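# Fork the loose switch onto the yellow-taped rack rails

## Task

With the fork, carry the unscrewed switch onto the rack's pair of rails that bears yellow tape and push it all the way in. The rack is loose, so it must not be tipped beyond a slight amount, and it has to finish in its original spot.

## Robot and tools

Robot: one six-joint arm (Elite-style, UR-like chain: shoulder pan, shoulder lift, elbow, wrist 1, wrist 2, wrist 3) with a rigid steel lifting fork instead of a gripper. The fork has no motor or sensor, so no call has a tool number and no result reports it. A load stays on only by gravity, friction and the blades' shape.

Fork geometry: two flat blades, 240 mm long, 30 mm wide, 8 mm thick, 110 mm apart, pointing along the tool point's -y axis. The tool point is centred between the blades, halfway along them, on the load-bearing (top) faces. Blade tips are 120 mm toward -y from it; the upright back legs are 120 mm toward +y. The load faces look along the tool's -z, so the blades are level when tool +z points straight down. If the blade tips dip, the load slides off. A block juts about 10 cm from the last joint's axis toward the fork's -y. Heavy loads make the tool point sag below its target and tilt; read the reported pose and send a corrected one.

Frames: everything uses the scene frame. Origin is on the table top beneath the arm base, +z up, +y to the left when facing +x. The base sits at (0, 0, +0.094) m, slightly tilted. Reported poses can be off by a few centimetres, more when the arm reaches far.

A row of six numbers is used by both motion tools: dx, dy, dz, rx, ry, rz, each between -1 and 1. It is an offset, not a pose, measured from the Hand target as it stands when the action or move begins, along the scene axes. Scale: 1.0 is 0.6 m for dx, dy, dz and 180 degrees for the rotation. rx, ry, rz form a single rotation vector, turning about the Hand target's position. If dx, dy, dz together exceed length 1.0 they may be shortened along their line. Sending the same offset again moves the arm that much farther.

execute_actions(actions, cameras): actions is a list of actions; each action is a table of at most 15 rows, one per 1/30 s step, and a short table repeats its last row to fill the 15 steps. Every row in an action counts from that action's starting Hand target, not from the row before. An empty actions list returns the state plus camera images.

move(target, speed, blend, blocking, cameras): drives the tool point in a straight line toward the offset. target is one six-number row or a list of up to 15 rows; in a list every row counts from the same starting Hand target, and all rows share at most 10 s (a longer path stops short). speed is the top speed in m/s, 0.002 to 3.2, default 0.25 (turning up to twice that in rad/s), one value or one per target. blend, in metres, rounds the corners between list targets; 0 stops at each. blocking=false returns after about 0.5 s while the move continues. The path ignores obstacles; faster moves lag and stray more, especially with the arm stretched. Do not route near the base, which can flip the shoulder posture; go around it. The result adds a move: line: done (within 3 mm and 2 degrees), off_target, moving, held or fault, plus which limits acted (paced = target clipped, held = steps withheld). Done does not mean no contact.

wait(seconds 0 to 10): lets the scene run holding the last command; returns early if a running move ends. stop: brakes a running move (needs room if fast). zoom_image(camera, region [x0, y0, x1, y1] in pixels, at most 504x504): enlarges part of the newest image of cam_head_left, cam_head_right or cam_wrist. read_manual gives only licence texts. finished_scene(scene) ends the current scene, irreversibly; give the current scene number. The goal must hold without the robot afterwards.

Cameras: cam_head_left and cam_head_right on a fixed bar beside the table, and cam_wrist on the wrist plate, all 672x504, with OpenCV calibration supplied; fixed cameras may have shifted slightly, and the wrist image can lag during motion.

Results: end_effector_position (m) and end_effector_quat_wxyz, velocities, Joint positions in chain order, joint torques (total drive output including arm weight, noisy, offset) and the Hand target, which is your last command after clipping and the base for the next offsets. Commanded orientation is clipped to within 32 degrees of the measured one each step. The tool point often rests short of the Hand target; waiting does not fix it, so send the missing amount as an offset. Joint velocities reading within noise means the arm is still. Motion trails commands by about 0.15 s.

Hazards: the arm is stiff; aiming even slightly past a firm contact can trigger a fault. An outside force near 150 N (plus or minus 25) or contact torque at a joint limit (293, 293, 133, 49.8, 49.8, 49.8 N m, held load included) freezes the arm for 10 s. To stop pressing, command the target back beyond the tool point. Holding loads or stretching out heats motors: a MOTOR HOT line appears at 70 °C, and at 85 °C the brakes lock for 30 to 60 s or more. Avoid drops, slamming, dropping things off the table, striking fixed or heavy objects, and tipping or shifting the loose rack. Occasional brief nudges may disturb loose objects.

Each tool is called after "Call:" as name([rows], argument=value, ...), one row to a line, values as JSON.

## Session

Call:
execute_actions(actions=[])

Scene clock: 0.00 s.
end_effector_position=(+0.6600, +0.2529, +0.3169) end_effector_quat_wxyz=(+0.049, +0.971, +0.235, +0.002)
Joint positions: [3.144 -1.402 1.911 -2.097 -1.658 1.049]
Joint velocities: within noise
Joint torques (N m): no reading
Hand target: +0.6600, +0.2529, +0.3169; +0.049, +0.971, +0.235, +0.002

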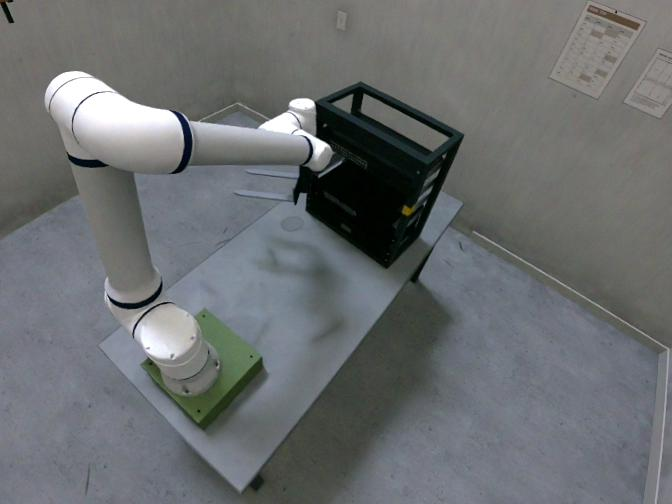

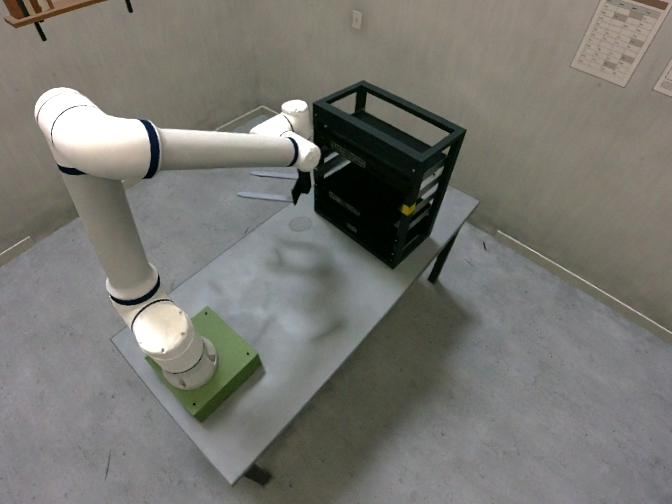

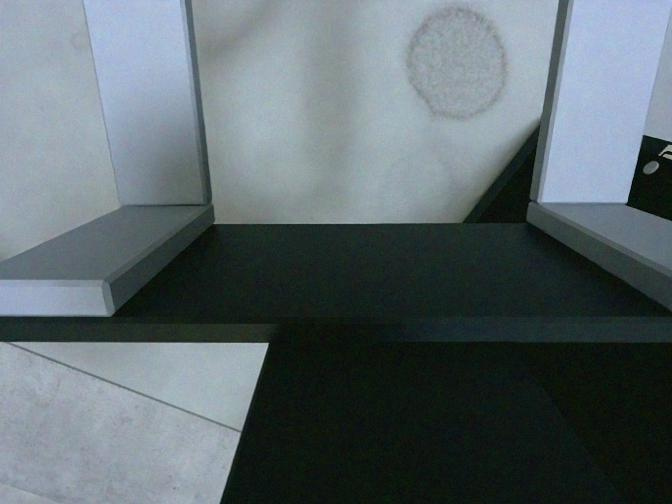

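Call:
zoom_image(camera="cam_head_left", region=[220, 60, 480, 280])

Call:
zoom_image(camera="cam_head_right", region=[220, 60, 480, 280])

Call:
zoom_image(camera="cam_head_right", region=[300, 70, 480, 170])

Call:
zoom_image(camera="cam_head_right", region=[300, 150, 480, 280])

Scaled by 1.938.

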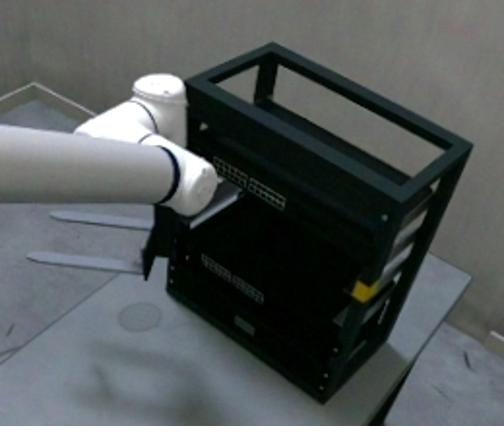

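Scaled by 1.938.

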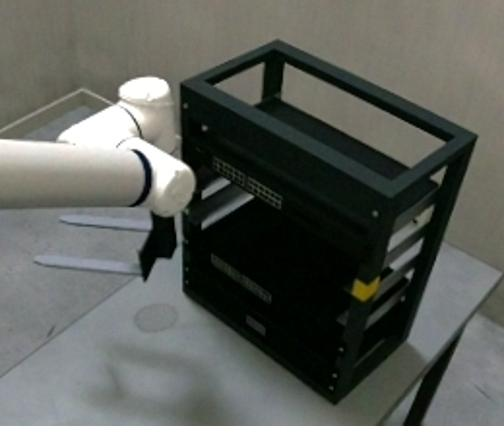

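Scaled by 2.800.

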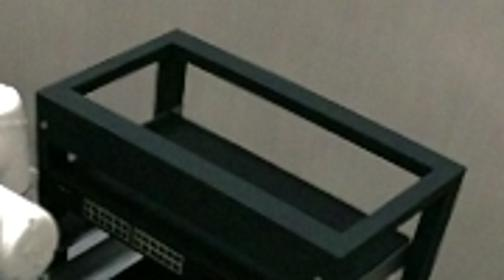

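Scaled by 2.800.

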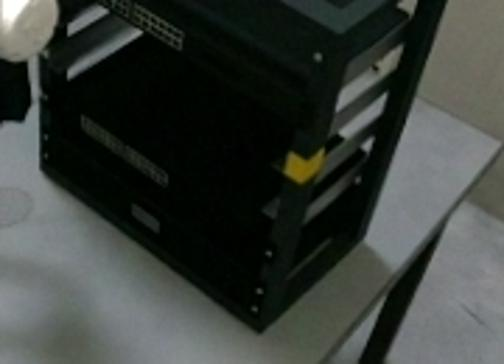

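Call:
move([
  [-0.2667,-0.2,0.2167,0,0,0],
  [-0.1833,-0.4215,0.2167,0.0275,-0.025,-0.651],
], speed=0.4, blend=0.05, cameras=["cam_head_right","cam_wrist"])

Scene clock: 51.87 s.
end_effector_position=(+0.5500, +0.0000, +0.4469) end_effector_quat_wxyz=(+0.000, +0.707, -0.707, -0.001)
Joint positions: [2.728 -2.108 2.242 -1.689 -1.569 2.682]
Joint torques (N m): [9.54 4.68 -102.23 -10.22 -1.72 3.27]
Hand target: +0.5500, +0.0000, +0.4469; +0.000, +0.707, -0.707, -0.001
Off the commanded pose: 0.000 m, 0 deg.
move: done
camera_calibration:
cam_wrist: T_world_to_cam=[[-0.0132248, -0.999523, -0.0279083, 0.0292703], [-0.937976, 0.00273034, 0.346689, 0.23229], [-0.346447, 0.0307622, -0.937565, 0.703932], [0, 0, 0, 1]] pos_world=[0.462145, 0.00696758, 0.580266]
Images, in order (width x height): cam_head_right 672x504, cam_wrist 672x504.

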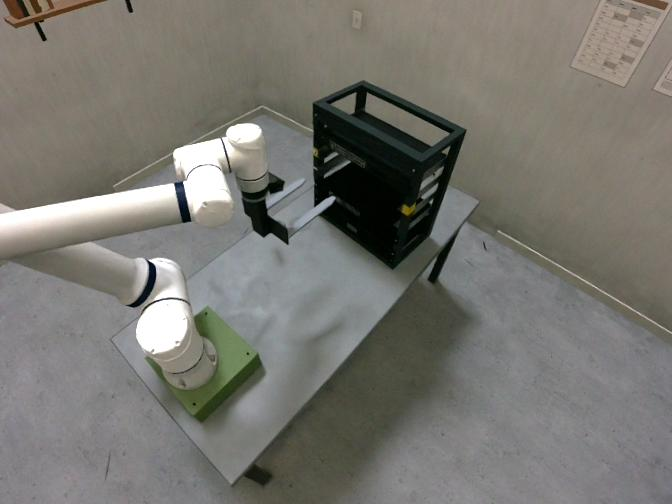

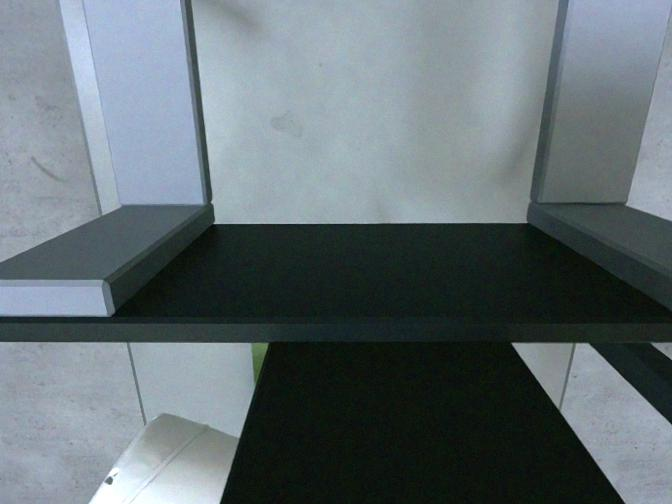

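Call:
zoom_image(camera="cam_head_right", region=[300, 130, 360, 220])

Call:
zoom_image(camera="cam_head_right", region=[380, 150, 470, 270])

Call:
zoom_image(camera="cam_head_right", region=[300, 75, 400, 150])

Scaled by 5.600.

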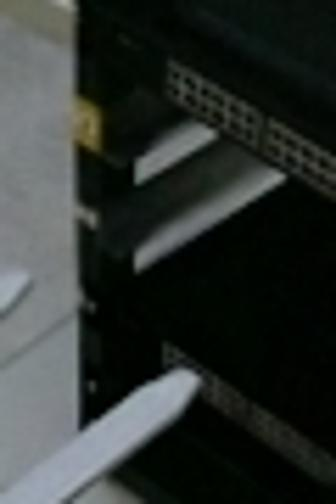

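Scaled by 4.200.

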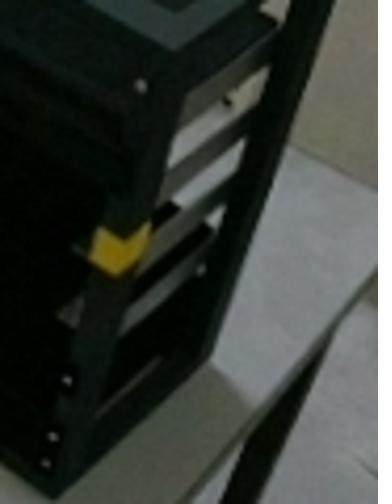

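Scaled by 5.040.

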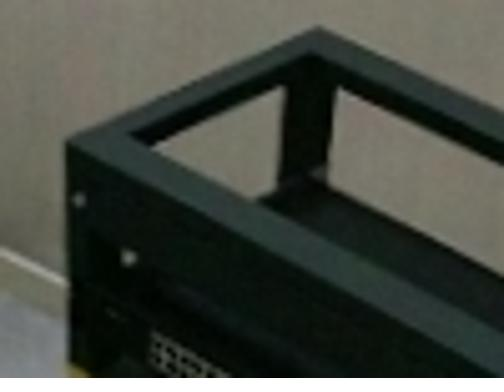

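Call:
move(target=[0.1033,0,0.09,0,-0.4167,0], speed=0.4, cameras=["all"])

Scene clock: 67.63 s.
end_effector_position=(+0.6120, +0.0000, +0.5009) end_effector_quat_wxyz=(-0.431, +0.561, -0.561, +0.430)
Joint positions: [2.526 -1.349 2.82 -4.268 -0.934 2.939]
Joint torques (N m): [11.33 -22.12 -32.93 -10.56 -0.82 3.52]
Hand target: +0.6120, +0.0000, +0.5009; -0.431, +0.561, -0.561, +0.430
Off the commanded pose: 0.000 m, 0 deg.
move: done
camera_calibration:
cam_wrist: T_world_to_cam=[[0.0235806, -0.999516, -0.0202786, 0.00524612], [-0.577783, 0.00292809, -0.816185, 0.633776], [0.81585, 0.0309628, -0.577434, -0.1156], [0, 0, 0, 1]] pos_world=[0.460373, 0.00696714, 0.450633]

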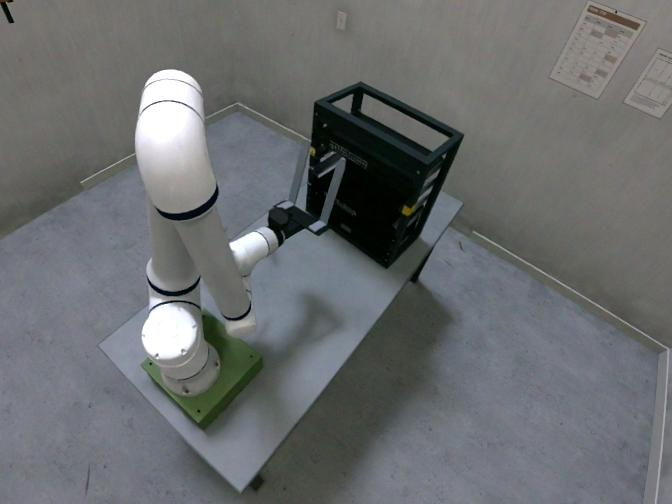

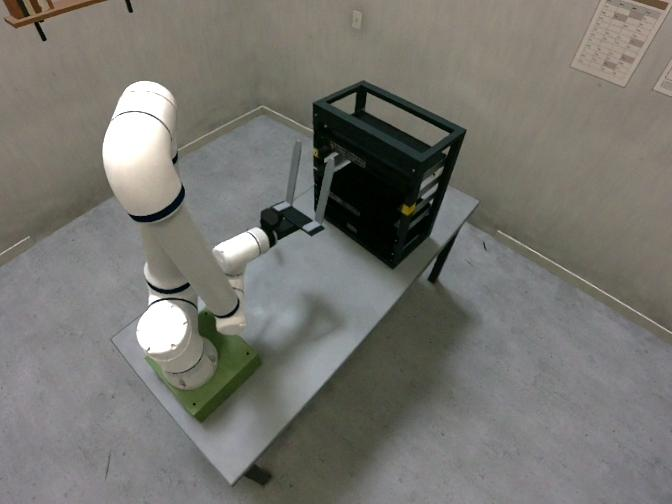

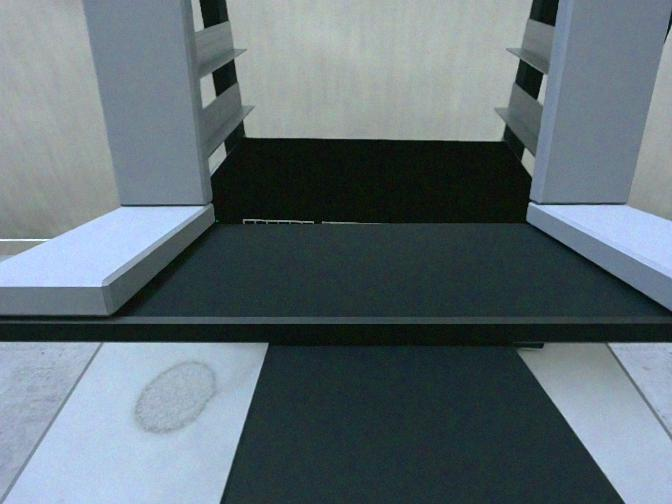

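Call:
move(target=[0,0.28,0.0,0,0,0], cameras=["cam_wrist"])

Call:
move(target=[0,-0.56,0.0,0,0,0], cameras=["cam_wrist"], speed=0.4)

Call:
move(target=[0,0.0,0.15,0,0,0], cameras=["cam_wrist"])

Call:
move(target=[0,0.28,0.0,0,0,0], cameras=["cam_wrist"])

Call:
move(target=[0,0.28,0.0,0,0,0], cameras=["cam_wrist"])

Scene clock: 74.67 s.
end_effector_position=(+0.6120, +0.1680, +0.5009) end_effector_quat_wxyz=(-0.431, +0.561, -0.561, +0.430)
Joint positions: [3.146 -1.307 2.715 -4.274 -1.527 3.137]
Joint torques (N m): [11.03 -30.84 -39.01 -6.76 -2.28 3.65]
Hand target: +0.6120, +0.1680, +0.5009; -0.431, +0.561, -0.561, +0.430
Off the commanded pose: 0.000 m, 0 deg.
move: done
camera_calibration:
cam_wrist: T_world_to_cam=[[0.0235879, -0.999516, -0.0202725, 0.173157], [-0.577535, 0.00292826, -0.816361, 0.633166], [0.816025, 0.0309643, -0.577187, -0.121052], [0, 0, 0, 1]] pos_world=[0.460373, 0.174967, 0.450533]
Images, in order (width x height): cam_wrist 672x504.

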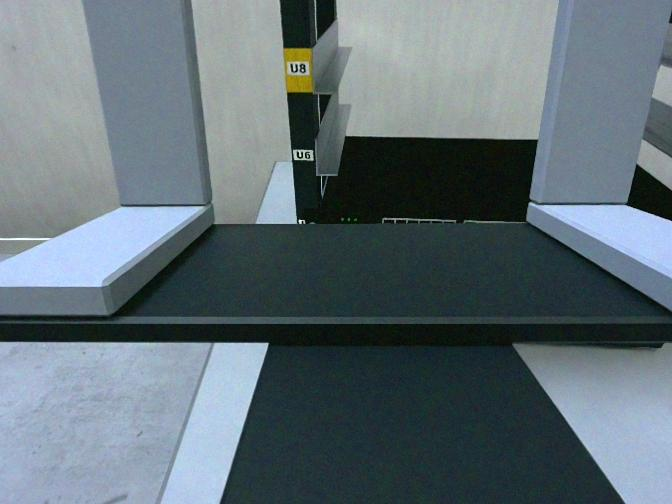

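Scene clock: 76.53 s.
end_effector_position=(+0.6120, -0.1680, +0.5009) end_effector_quat_wxyz=(-0.431, +0.561, -0.561, +0.430)
Joint positions: [2.107 -1.367 2.757 -3.99 -0.553 2.676]
Joint torques (N m): [-21.8 -48.83 -37.44 -4.01 5.22 -2.39]
Hand target: +0.6120, -0.1680, +0.5009; -0.431, +0.561, -0.561, +0.430
Off the commanded pose: 0.000 m, 0 deg.
move: done
camera_calibration:
cam_wrist: T_world_to_cam=[[0.0233691, -0.999522, -0.0202375, -0.162499], [-0.577422, 0.00303033, -0.81644, 0.634208], [0.816111, 0.030765, -0.577075, -0.110854], [0, 0, 0, 1]] pos_world=[0.460472, -0.160933, 0.450533]
Images, in order (width x height): cam_wrist 672x504.

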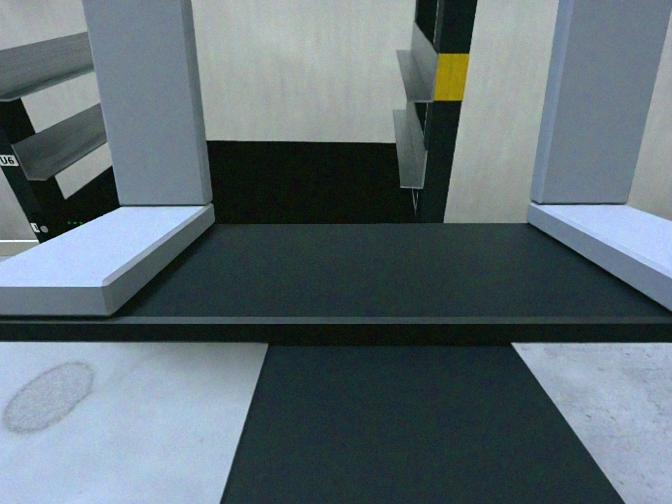

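Scene clock: 77.87 s.
end_effector_position=(+0.6120, -0.1680, +0.5909) end_effector_quat_wxyz=(-0.431, +0.561, -0.561, +0.430)
Joint positions: [2.109 -1.704 2.7 -3.597 -0.556 2.678]
Joint torques (N m): [-22.74 -36.46 -66.21 -4.17 5.33 -2.08]
Hand target: +0.6120, -0.1680, +0.5909; -0.431, +0.561, -0.561, +0.430
Off the commanded pose: 0.000 m, 0 deg.
move: done
camera_calibration:
cam_wrist: T_world_to_cam=[[0.0233691, -0.999522, -0.0202375, -0.160679], [-0.577422, 0.00303033, -0.81644, 0.707605], [0.816111, 0.030765, -0.577075, -0.058975], [0, 0, 0, 1]] pos_world=[0.460472, -0.160933, 0.540433]
Images, in order (width x height): cam_wrist 672x504.

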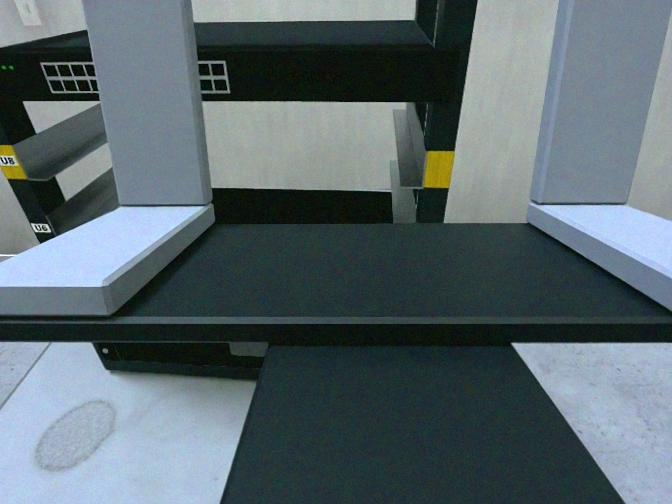

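Scene clock: 79.37 s.
end_effector_position=(+0.6120, -0.0001, +0.5909) end_effector_quat_wxyz=(-0.431, +0.561, -0.561, +0.430)
Joint positions: [2.526 -1.752 2.761 -3.807 -0.935 2.94]
Joint torques (N m): [9.88 -3.93 -66.44 -10.49 -0.97 3.33]
Hand target: +0.6120, +0.0000, +0.5909; -0.431, +0.561, -0.561, +0.430
Off the commanded pose: 0.000 m, 0 deg.
move: done
camera_calibration:
cam_wrist: T_world_to_cam=[[0.0235855, -0.999516, -0.0202738, 0.00696434], [-0.577602, 0.00292815, -0.816313, 0.707136], [0.815978, 0.0309633, -0.577254, -0.0638422], [0, 0, 0, 1]] pos_world=[0.460373, 0.00686714, 0.540533]
Images, in order (width x height): cam_wrist 672x504.

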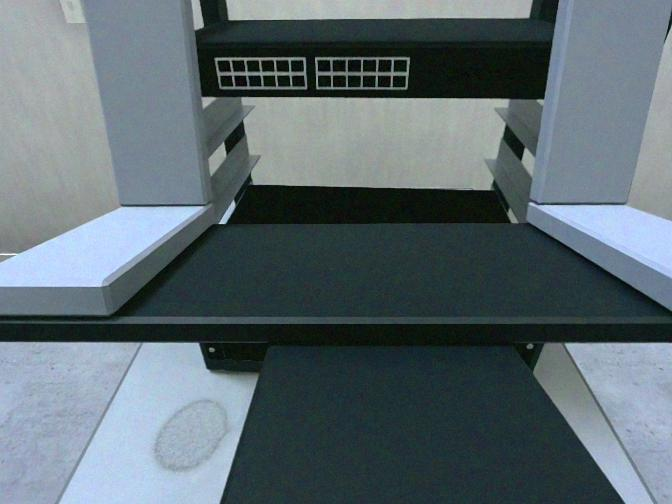

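Scene clock: 80.90 s.
end_effector_position=(+0.6120, +0.1680, +0.5909) end_effector_quat_wxyz=(-0.431, +0.561, -0.561, +0.430)
Joint positions: [3.144 -1.625 2.669 -3.911 -1.525 3.136]
Joint torques (N m): [8.95 -16.39 -65.41 -11.86 -2.61 3.33]
Hand target: +0.6120, +0.1680, +0.5909; -0.431, +0.561, -0.561, +0.430
Off the commanded pose: 0.000 m, 0 deg.
move: done
camera_calibration:
cam_wrist: T_world_to_cam=[[0.0235855, -0.999516, -0.0202738, 0.174983], [-0.577602, 0.00292815, -0.816313, 0.706644], [0.815978, 0.0309633, -0.577254, -0.0690471], [0, 0, 0, 1]] pos_world=[0.460373, 0.174967, 0.540533]
Images, in order (width x height): cam_wrist 672x504.

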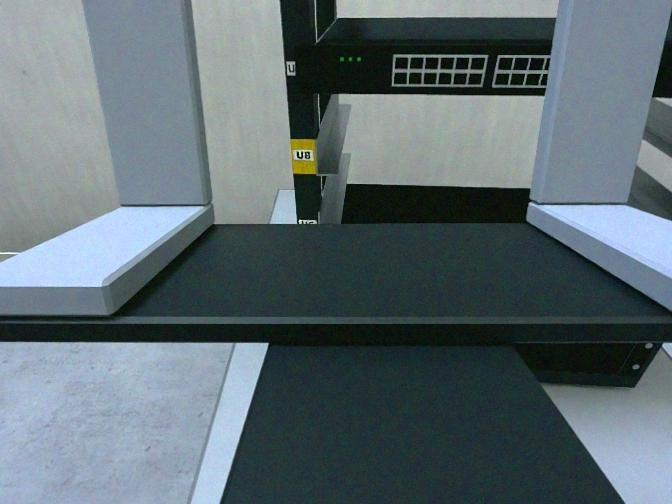

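Call:
move(target=[0,0,0.15,0,0,0], cameras=["cam_wrist"])

Call:
move(target=[0,0,-0.42,0,0,0], cameras=["cam_wrist"])

Call:
move(target=[0,0,-0.13,0,0,0], cameras=["cam_wrist"])

Call:
move(target=[0,-0.56,0,0,0,0], cameras=["cam_wrist"])

Scene clock: 86.53 s.
end_effector_position=(+0.6120, +0.1680, +0.6808) end_effector_quat_wxyz=(-0.431, +0.561, -0.561, +0.430)
Joint positions: [3.142 -1.853 2.582 -3.596 -1.524 3.136]
Joint torques (N m): [-21.55 -35.43 -84.71 -6.67 1.61 -2.26]
Hand target: +0.6120, +0.1680, +0.6809; -0.431, +0.561, -0.561, +0.430
Off the commanded pose: 0.000 m, 0 deg.
move: done
camera_calibration:
cam_wrist: T_world_to_cam=[[0.0235057, -0.999519, -0.0202156, 0.176804], [-0.577535, 0.00292934, -0.816361, 0.780087], [0.816028, 0.0308643, -0.577188, -0.0172802], [0, 0, 0, 1]] pos_world=[0.460473, 0.174967, 0.630433]
Images, in order (width x height): cam_wrist 672x504.

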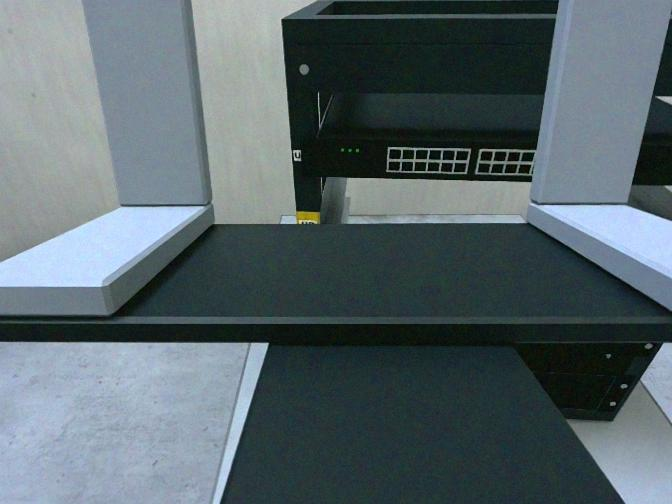

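Scene clock: 88.40 s.
end_effector_position=(+0.6120, +0.1680, +0.4289) end_effector_quat_wxyz=(-0.431, +0.561, -0.561, +0.430)
Joint positions: [3.148 -1.024 2.714 -4.556 -1.529 3.138]
Joint torques (N m): [-21.84 -44.06 -17 -12.04 1.77 2.68]
Hand target: +0.6120, +0.1680, +0.4289; -0.431, +0.561, -0.561, +0.430
Off the commanded pose: 0.000 m, 0 deg.
move: done
camera_calibration:
cam_wrist: T_world_to_cam=[[0.0235024, -0.999519, -0.0202203, 0.171819], [-0.577648, 0.00293066, -0.81628, 0.574491], [0.815947, 0.0308648, -0.577302, -0.162458], [0, 0, 0, 1]] pos_world=[0.460373, 0.175067, 0.378633]
Images, in order (width x height): cam_wrist 672x504.

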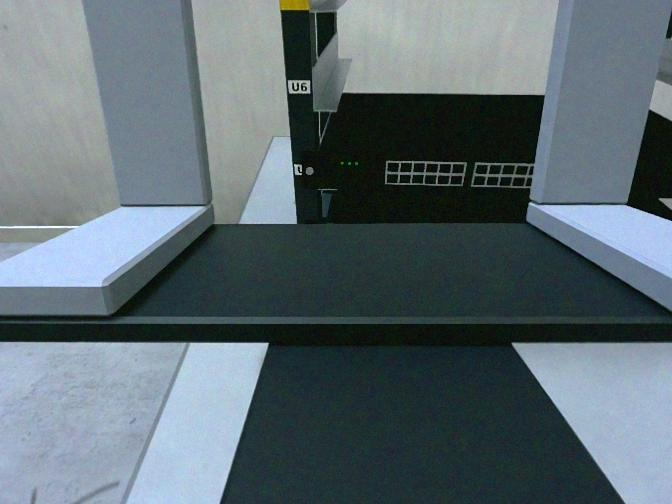

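Scene clock: 89.53 s.
end_effector_position=(+0.6120, +0.1680, +0.3510) end_effector_quat_wxyz=(-0.431, +0.561, -0.561, +0.430)
Joint positions: [3.149 -0.739 2.673 -4.801 -1.531 3.138]
Joint torques (N m): [-23 -54.52 2.24 -11.68 1.85 -2.01]
Hand target: +0.6120, +0.1680, +0.3509; -0.431, +0.561, -0.561, +0.430
Off the commanded pose: 0.000 m, 0 deg.
move: done
camera_calibration:
cam_wrist: T_world_to_cam=[[0.0235033, -0.999519, -0.0202169, 0.170138], [-0.577602, 0.00292923, -0.816313, 0.510868], [0.81598, 0.0308634, -0.577255, -0.207595], [0, 0, 0, 1]] pos_world=[0.460473, 0.174967, 0.300633]
Images, in order (width x height): cam_wrist 672x504.

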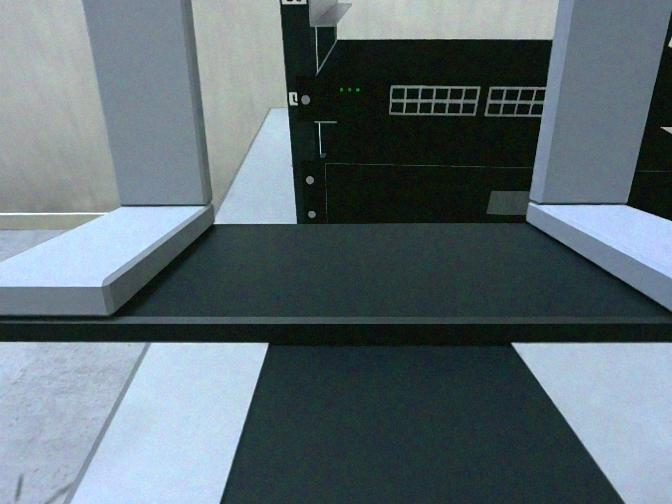

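Scene clock: 90.77 s.
end_effector_position=(+0.6120, +0.0492, +0.3516) end_effector_quat_wxyz=(-0.428, +0.555, -0.567, +0.433)
Joint positions: [2.727 -0.656 2.753 -4.936 -1.143 3.024]
Joint torques (N m): [9.56 -76.53 14.98 -6.29 -1.75 3.39]
Hand target: +0.6120, +0.0493, +0.3516; -0.428, +0.555, -0.567, +0.433 (not the last commanded pose)
Off the commanded pose: 0.217 m, 1 deg.
move: held (a check stopped the path); limits=held
pose unreachable: on one or more control steps of this call, first in action 0 (counted from 0), an arm could not follow its commanded pose, so it was not sent that pose on those steps. It may still have moved: this result reports where it is.
cause: moving toward the commanded pose would bring two parts of the arm too close to each other (joints 3 (elbow) to 5 (wrist 2) lie between them).
camera_calibration:
cam_wrist: T_world_to_cam=[[0.00401136, -0.999713, -0.0236298, 0.0645341], [-0.577247, 0.0169805, -0.816393, 0.510803], [0.81656, 0.0169151, -0.577013, -0.203317], [0, 0, 0, 1]] pos_world=[0.460621, 0.059281, 0.301224]
Images, in order (width x height): cam_wrist 672x504.

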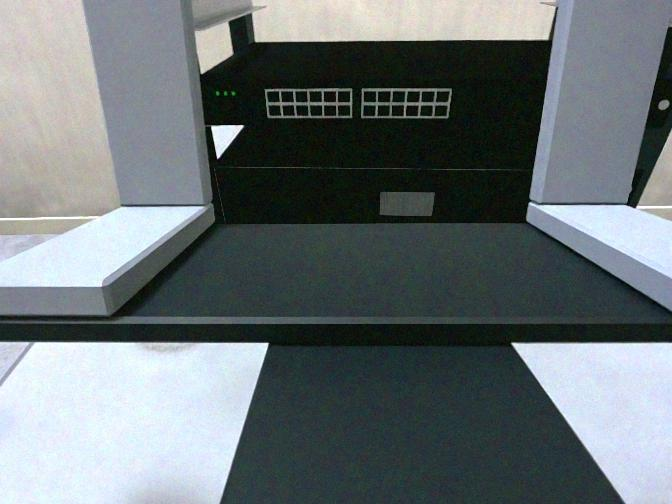

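Call:
move([
  [0,0,0.26,0,0,0],
  [-0.03,-0.084,0.2607,-0.0048,-0.0832,-0.0139],
], blend=0.03, cameras=["cam_wrist"])

Call:
zoom_image(camera="cam_wrist", region=[180, 0, 560, 230])

Scene clock: 129.43 s.
end_effector_position=(+0.5940, -0.0011, +0.5080) end_effector_quat_wxyz=(+0.484, -0.485, +0.515, -0.515)
Joint positions: [2.612 -0.987 2.726 -4.865 -1.056 3.139]
Joint torques (N m): [-21.8 -37.95 -9.21 -8.89 1.64 3.46]
Hand target: +0.5940, -0.0011, +0.5080; +0.484, -0.484, +0.515, -0.515
Off the commanded pose: 0.000 m, 0 deg.
move: done
camera_calibration:
cam_wrist: T_world_to_cam=[[-0.0351518, -0.999303, -0.0125716, 0.0357434], [-0.345938, 0.0239686, -0.937951, 0.553341], [0.937599, -0.0286217, -0.346539, -0.286575], [0, 0, 0, 1]] pos_world=[0.46137, 0.0142534, 0.420147]
Images, in order (width x height): cam_wrist 672x504.

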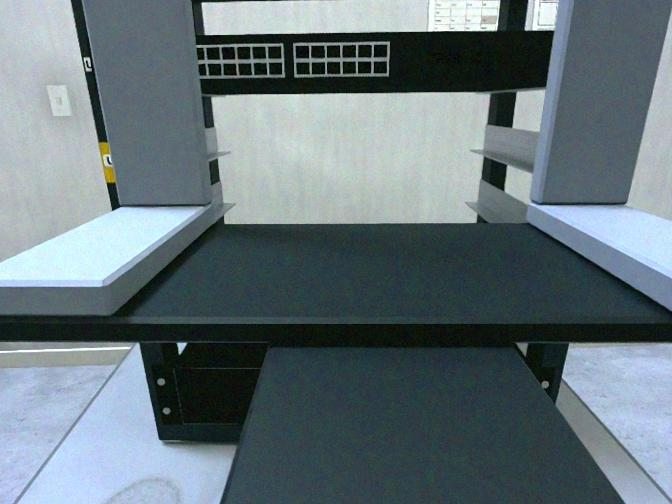

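Scaled by 1.326.

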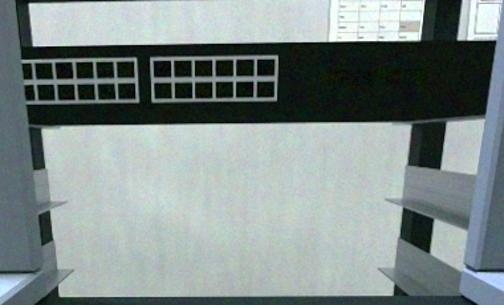

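Call:
zoom_image(camera="cam_wrist", region=[440, 80, 560, 230])

Call:
zoom_image(camera="cam_wrist", region=[180, 80, 260, 230])

Scaled by 3.360.

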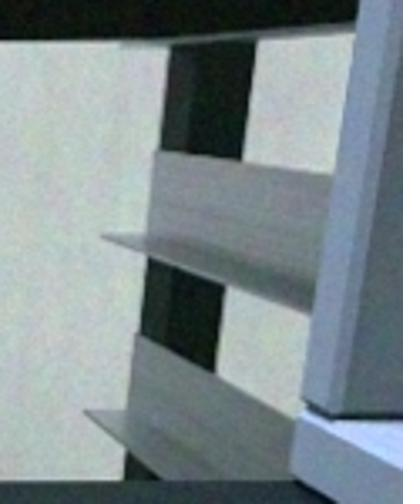

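Scaled by 3.360.

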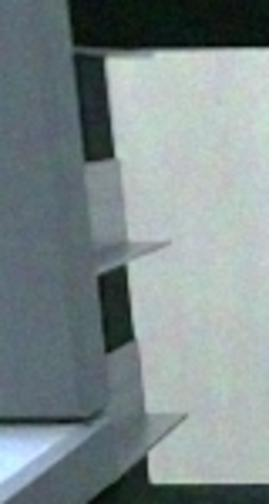

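Call:
move(target=[0.0433,0,-0.1633,0.033,0.4987,-0.0022], cameras=["all"], speed=0.4)

Scene clock: 174.73 s.
end_effector_position=(+0.6200, -0.0011, +0.4100) end_effector_quat_wxyz=(+0.000, +0.682, -0.731, +0.000)
Joint positions: [2.819 -1.939 2.222 -1.84 -1.569 2.843]
Joint torques (N m): [9.21 -7.56 -99.92 -5.26 -1.97 3.33]
Hand target: +0.6200, -0.0011, +0.4100; +0.000, +0.682, -0.731, +0.000
Off the commanded pose: 0.000 m, 0 deg.
move: done
camera_calibration:
cam_wrist: T_world_to_cam=[[-0.0828929, -0.996207, -0.0264715, 0.0705932], [-0.935834, 0.0686838, 0.345683, 0.309942], [-0.342553, 0.0534276, -0.937978, 0.691428], [0, 0, 0, 1]] pos_world=[0.532757, 0.0120961, 0.543271]

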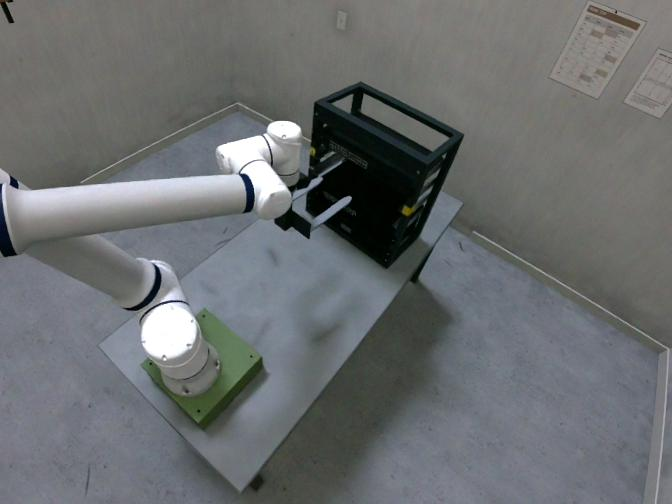

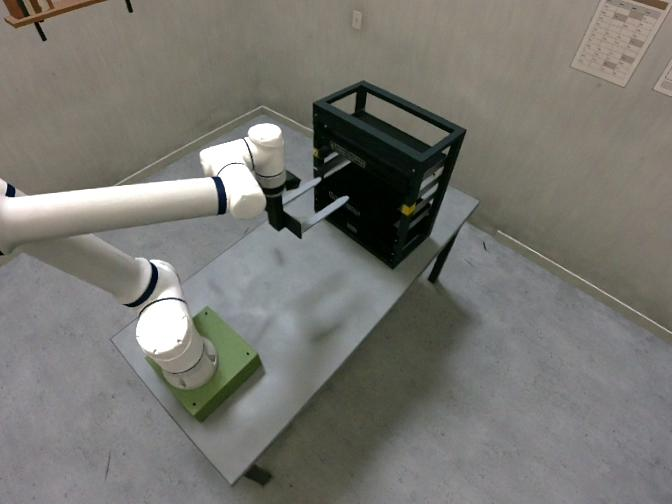

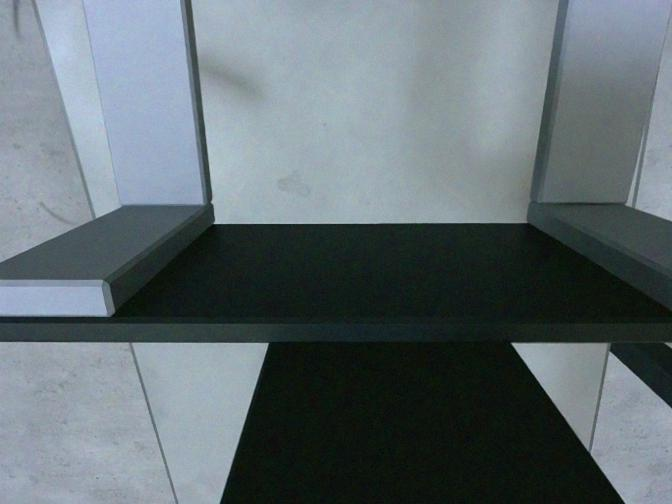

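Call:
move(target=[0.25,-0.0175,0.0,0,0,0], cameras=["all"], speed=0.15)

Call:
zoom_image(camera="cam_head_right", region=[300, 100, 430, 220])

Call:
zoom_image(camera="cam_head_left", region=[300, 100, 430, 220])

Scene clock: 180.23 s.
end_effector_position=(+0.7698, -0.0116, +0.4100) end_effector_quat_wxyz=(+0.000, +0.682, -0.731, +0.000)
Joint positions: [2.893 -1.651 2.01 -1.916 -1.568 2.917]
Joint torques (N m): [9.4 -37.68 -97.33 -10.34 -1.51 3.37]
Hand target: +0.7700, -0.0116, +0.4100; +0.000, +0.682, -0.731, +0.000
Off the commanded pose: 0.000 m, 0 deg.
move: done
camera_calibration:
cam_wrist: T_world_to_cam=[[-0.0829341, -0.996201, -0.0265473, 0.0727191], [-0.935755, 0.0686843, 0.345897, 0.450674], [-0.34276, 0.0535284, -0.937897, 0.743395], [0, 0, 0, 1]] pos_world=[0.682557, 0.00169591, 0.543271]

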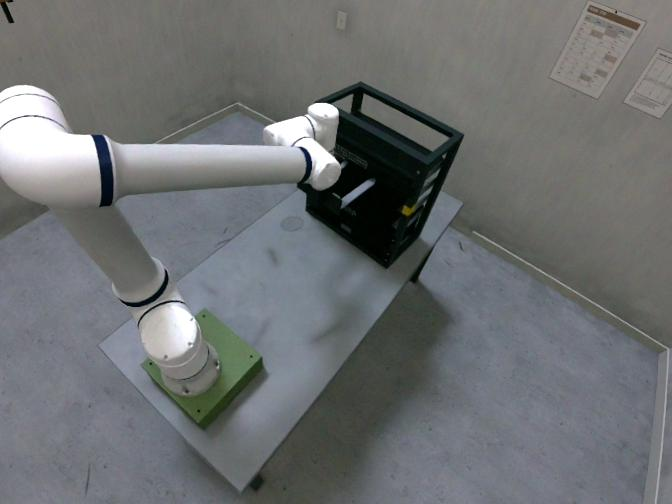

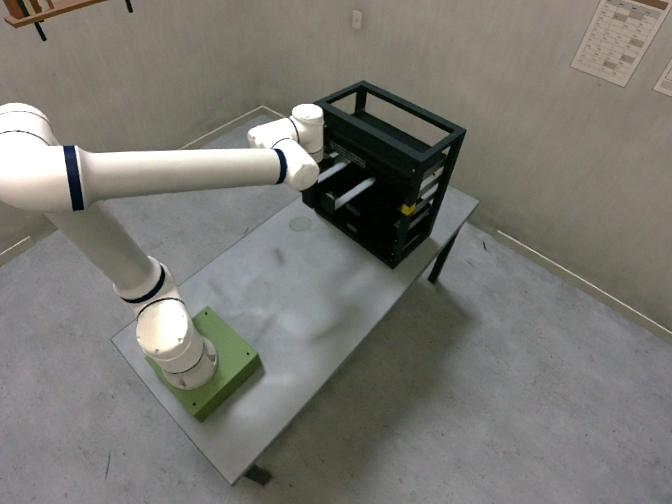

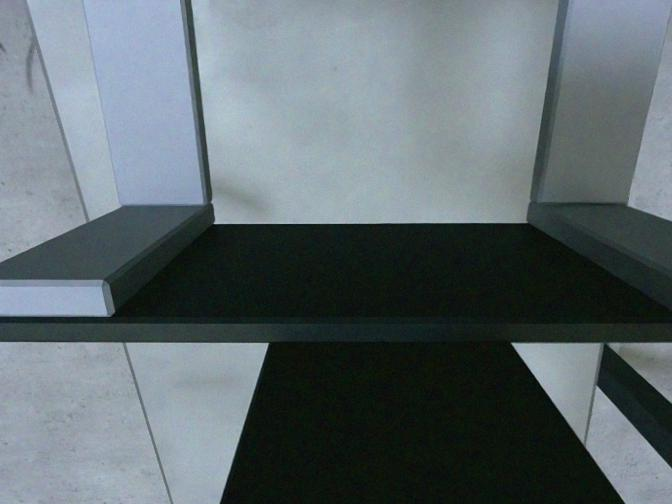

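Scaled by 3.877.

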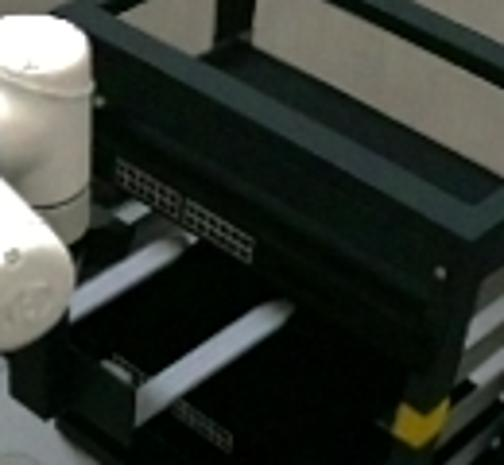

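Scaled by 3.877.

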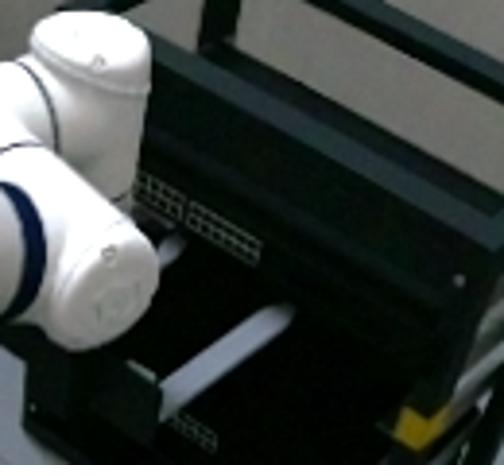

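Call:
move(target=[0.2283,-0.0159,0.0,0,0,0], cameras=["all"], speed=0.1)

Call:
zoom_image(camera="cam_head_right", region=[300, 80, 430, 220])

Call:
zoom_image(camera="cam_head_left", region=[300, 80, 430, 220])

Scene clock: 192.67 s.
end_effector_position=(+0.9068, -0.0211, +0.4100) end_effector_quat_wxyz=(+0.000, +0.682, -0.731, +0.000)
Joint positions: [2.935 -1.421 1.775 -1.911 -1.567 2.958]
Joint torques (N m): [9.28 -62.25 -97.43 -5.27 -0.13 3.42]
Hand target: +0.9070, -0.0212, +0.4100; +0.000, +0.682, -0.731, +0.000
Off the commanded pose: 0.000 m, 0 deg.
move: done
camera_calibration:
cam_wrist: T_world_to_cam=[[-0.0829341, -0.996201, -0.0265473, 0.0745176], [-0.935755, 0.0686843, 0.345897, 0.579532], [-0.34276, 0.0535284, -0.937897, 0.790866], [0, 0, 0, 1]] pos_world=[0.819557, -0.00790409, 0.543271]

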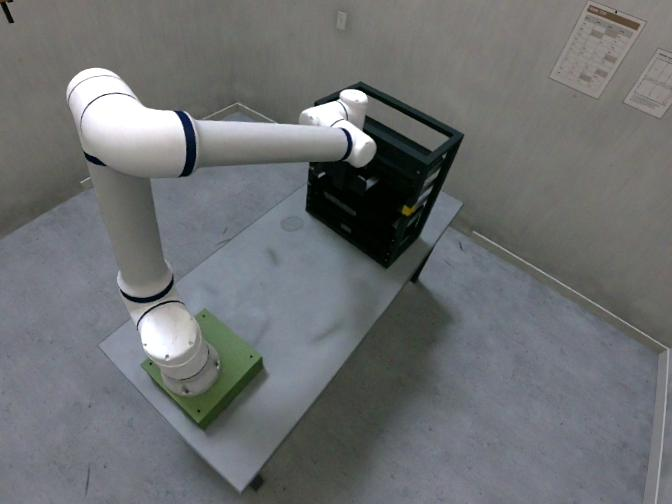

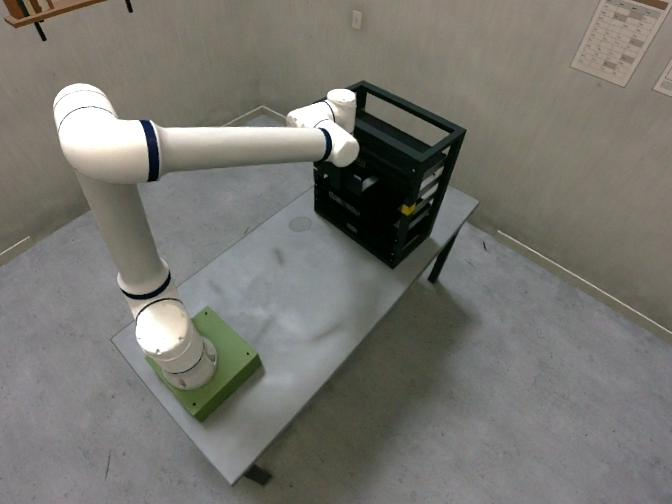

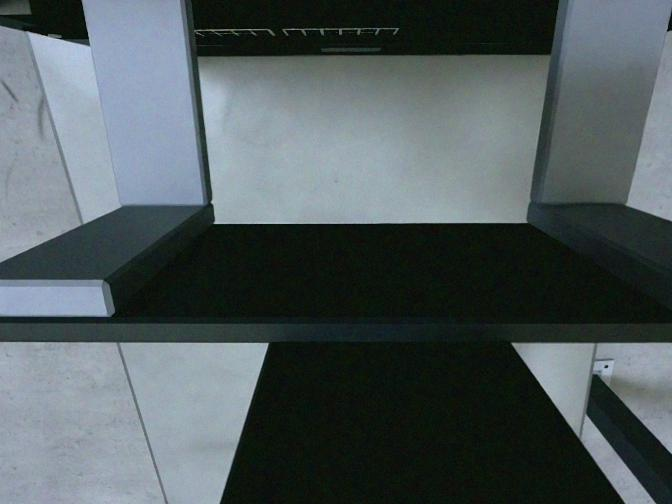

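Scaled by 3.600.

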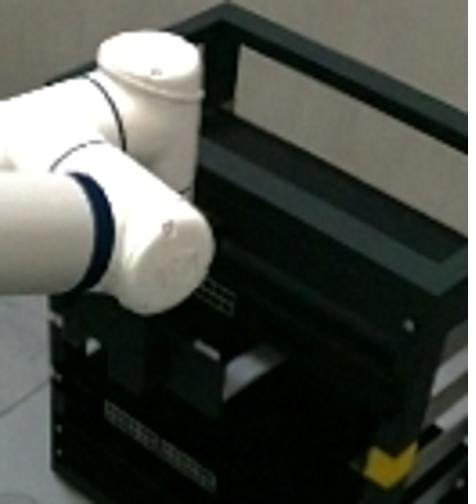

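Scaled by 3.600.

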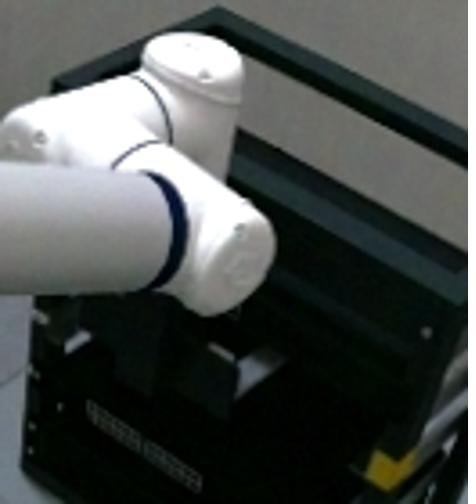

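Call:
move(target=[0.012,-0.0008,0.0217,0,0,0], speed=0.05)

Call:
move(target=[0,0,0.0083,0,0,0], speed=0.01)

Call:
move(target=[0,0,0.0083,0,0,0], speed=0.01)

Scene clock: 200.67 s.
end_effector_position=(+0.9141, -0.0217, +0.4229) end_effector_quat_wxyz=(+0.000, +0.682, -0.731, +0.000)
Joint positions: [2.937 -1.417 1.746 -1.886 -1.568 2.96]
Joint torques (N m): [10.36 -64.14 -98.48 -5.31 1.05 3.2]
Hand target: +0.9142, -0.0217, +0.4231; +0.000, +0.682, -0.731, +0.000
Off the commanded pose: 0.000 m, 0 deg.
move: done

Scene clock: 201.40 s.
end_effector_position=(+0.9142, -0.0216, +0.4278) end_effector_quat_wxyz=(+0.000, +0.682, -0.731, +0.000)
Joint positions: [2.937 -1.419 1.739 -1.878 -1.568 2.96]
Joint torques (N m): [5.89 -93.1 -99.31 -5.36 1.58 2.77]
Hand target: +0.9142, -0.0217, +0.4280; +0.000, +0.682, -0.731, +0.000
Off the commanded pose: 0.000 m, 0 deg.
move: done

Scene clock: 202.13 s.
end_effector_position=(+0.9142, -0.0216, +0.4328) end_effector_quat_wxyz=(+0.000, +0.682, -0.731, +0.000)
Joint positions: [2.937 -1.421 1.733 -1.869 -1.568 2.96]
Joint torques (N m): [-3.16 -90.56 -98.11 -5.26 1.53 0.54]
Hand target: +0.9142, -0.0217, +0.4330; +0.000, +0.682, -0.731, +0.000
Off the commanded pose: 0.000 m, 0 deg.
move: done

Call:
move(target=[0,0,0.005,0,0,0], speed=0.01)

Call:
move(target=[0,0,0.005,0,0,0], speed=0.01)

Call:
move(target=[0,0,0.005,0,0,0], speed=0.01)

Call:
move(target=[0,0,0.005,0,0,0], speed=0.01, cameras=["all"])

Call:
zoom_image(camera="cam_head_right", region=[300, 80, 430, 220])

Scene clock: 208.13 s.
end_effector_position=(+0.9142, -0.0217, +0.4359) end_effector_quat_wxyz=(+0.000, +0.682, -0.731, +0.000)
Joint positions: [2.936 -1.423 1.729 -1.863 -1.568 2.96]
Joint torques (N m): [-13.69 -90.88 -97.9 -5.31 1.24 -1.49]
Hand target: +0.9142, -0.0217, +0.4360; +0.000, +0.682, -0.731, +0.000
Off the commanded pose: 0.000 m, 0 deg.
move: done

Scene clock: 208.83 s.
end_effector_position=(+0.9141, -0.0216, +0.4387) end_effector_quat_wxyz=(+0.000, +0.682, -0.731, +0.000)
Joint positions: [2.936 -1.424 1.725 -1.858 -1.568 2.96]
Joint torques (N m): [-14.83 -99.43 -107.49 -6.6 0.94 -1.57]
Hand target: +0.9142, -0.0217, +0.4390; +0.000, +0.682, -0.731, +0.000
Off the commanded pose: 0.000 m, 0 deg.
move: done

Scene clock: 209.53 s.
end_effector_position=(+0.9141, -0.0216, +0.4416) end_effector_quat_wxyz=(+0.000, +0.682, -0.731, +0.000)
Joint positions: [2.936 -1.426 1.722 -1.853 -1.567 2.96]
Joint torques (N m): [-15.56 -125.97 -137.95 -16.71 -0.55 -1.76]
Hand target: +0.9142, -0.0217, +0.4420; +0.000, +0.682, -0.731, +0.000
Off the commanded pose: 0.000 m, 0 deg.
move: done

Scene clock: 210.23 s.
end_effector_position=(+0.9142, -0.0216, +0.4449) end_effector_quat_wxyz=(+0.000, +0.682, -0.731, +0.000)
Joint positions: [2.936 -1.427 1.717 -1.848 -1.568 2.96]
Joint torques (N m): [-15.88 -127.87 -142.69 -18.45 -0.95 -1.37]
Hand target: +0.9142, -0.0217, +0.4450; +0.000, +0.682, -0.731, +0.000
Off the commanded pose: 0.000 m, 0 deg.
move: done
camera_calibration:
cam_wrist: T_world_to_cam=[[-0.0829413, -0.996201, -0.0265364, 0.0755593], [-0.935722, 0.0686897, 0.345985, 0.574341], [-0.342848, 0.0535272, -0.937865, 0.826217], [0, 0, 0, 1]] pos_world=[0.826957, -0.00840409, 0.578171]

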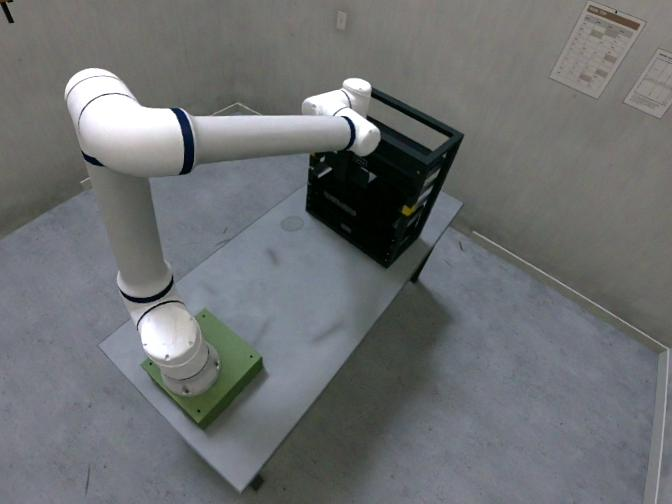

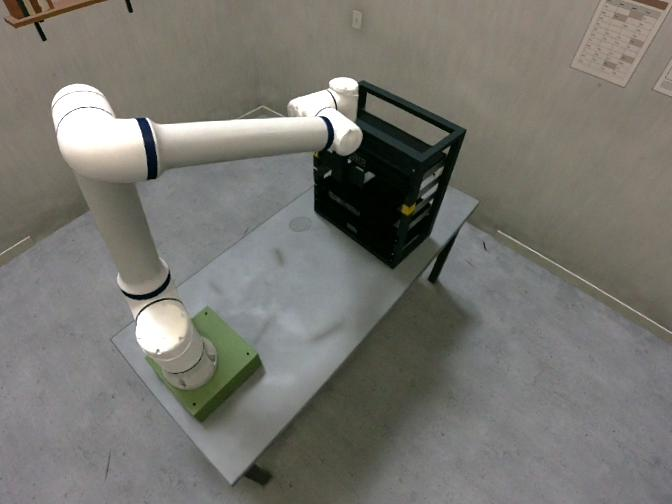

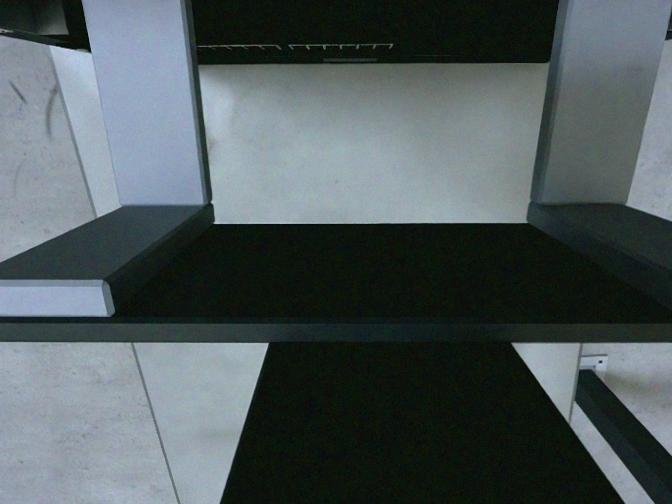

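Scaled by 3.600.

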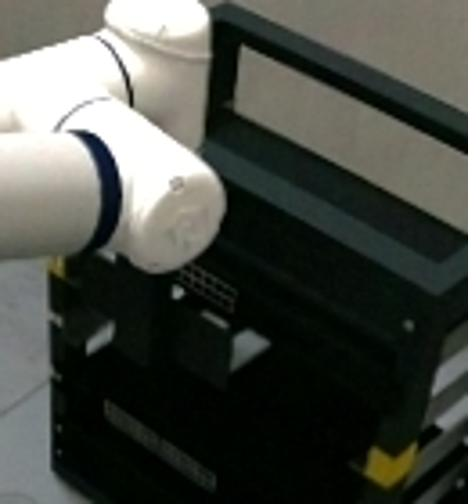

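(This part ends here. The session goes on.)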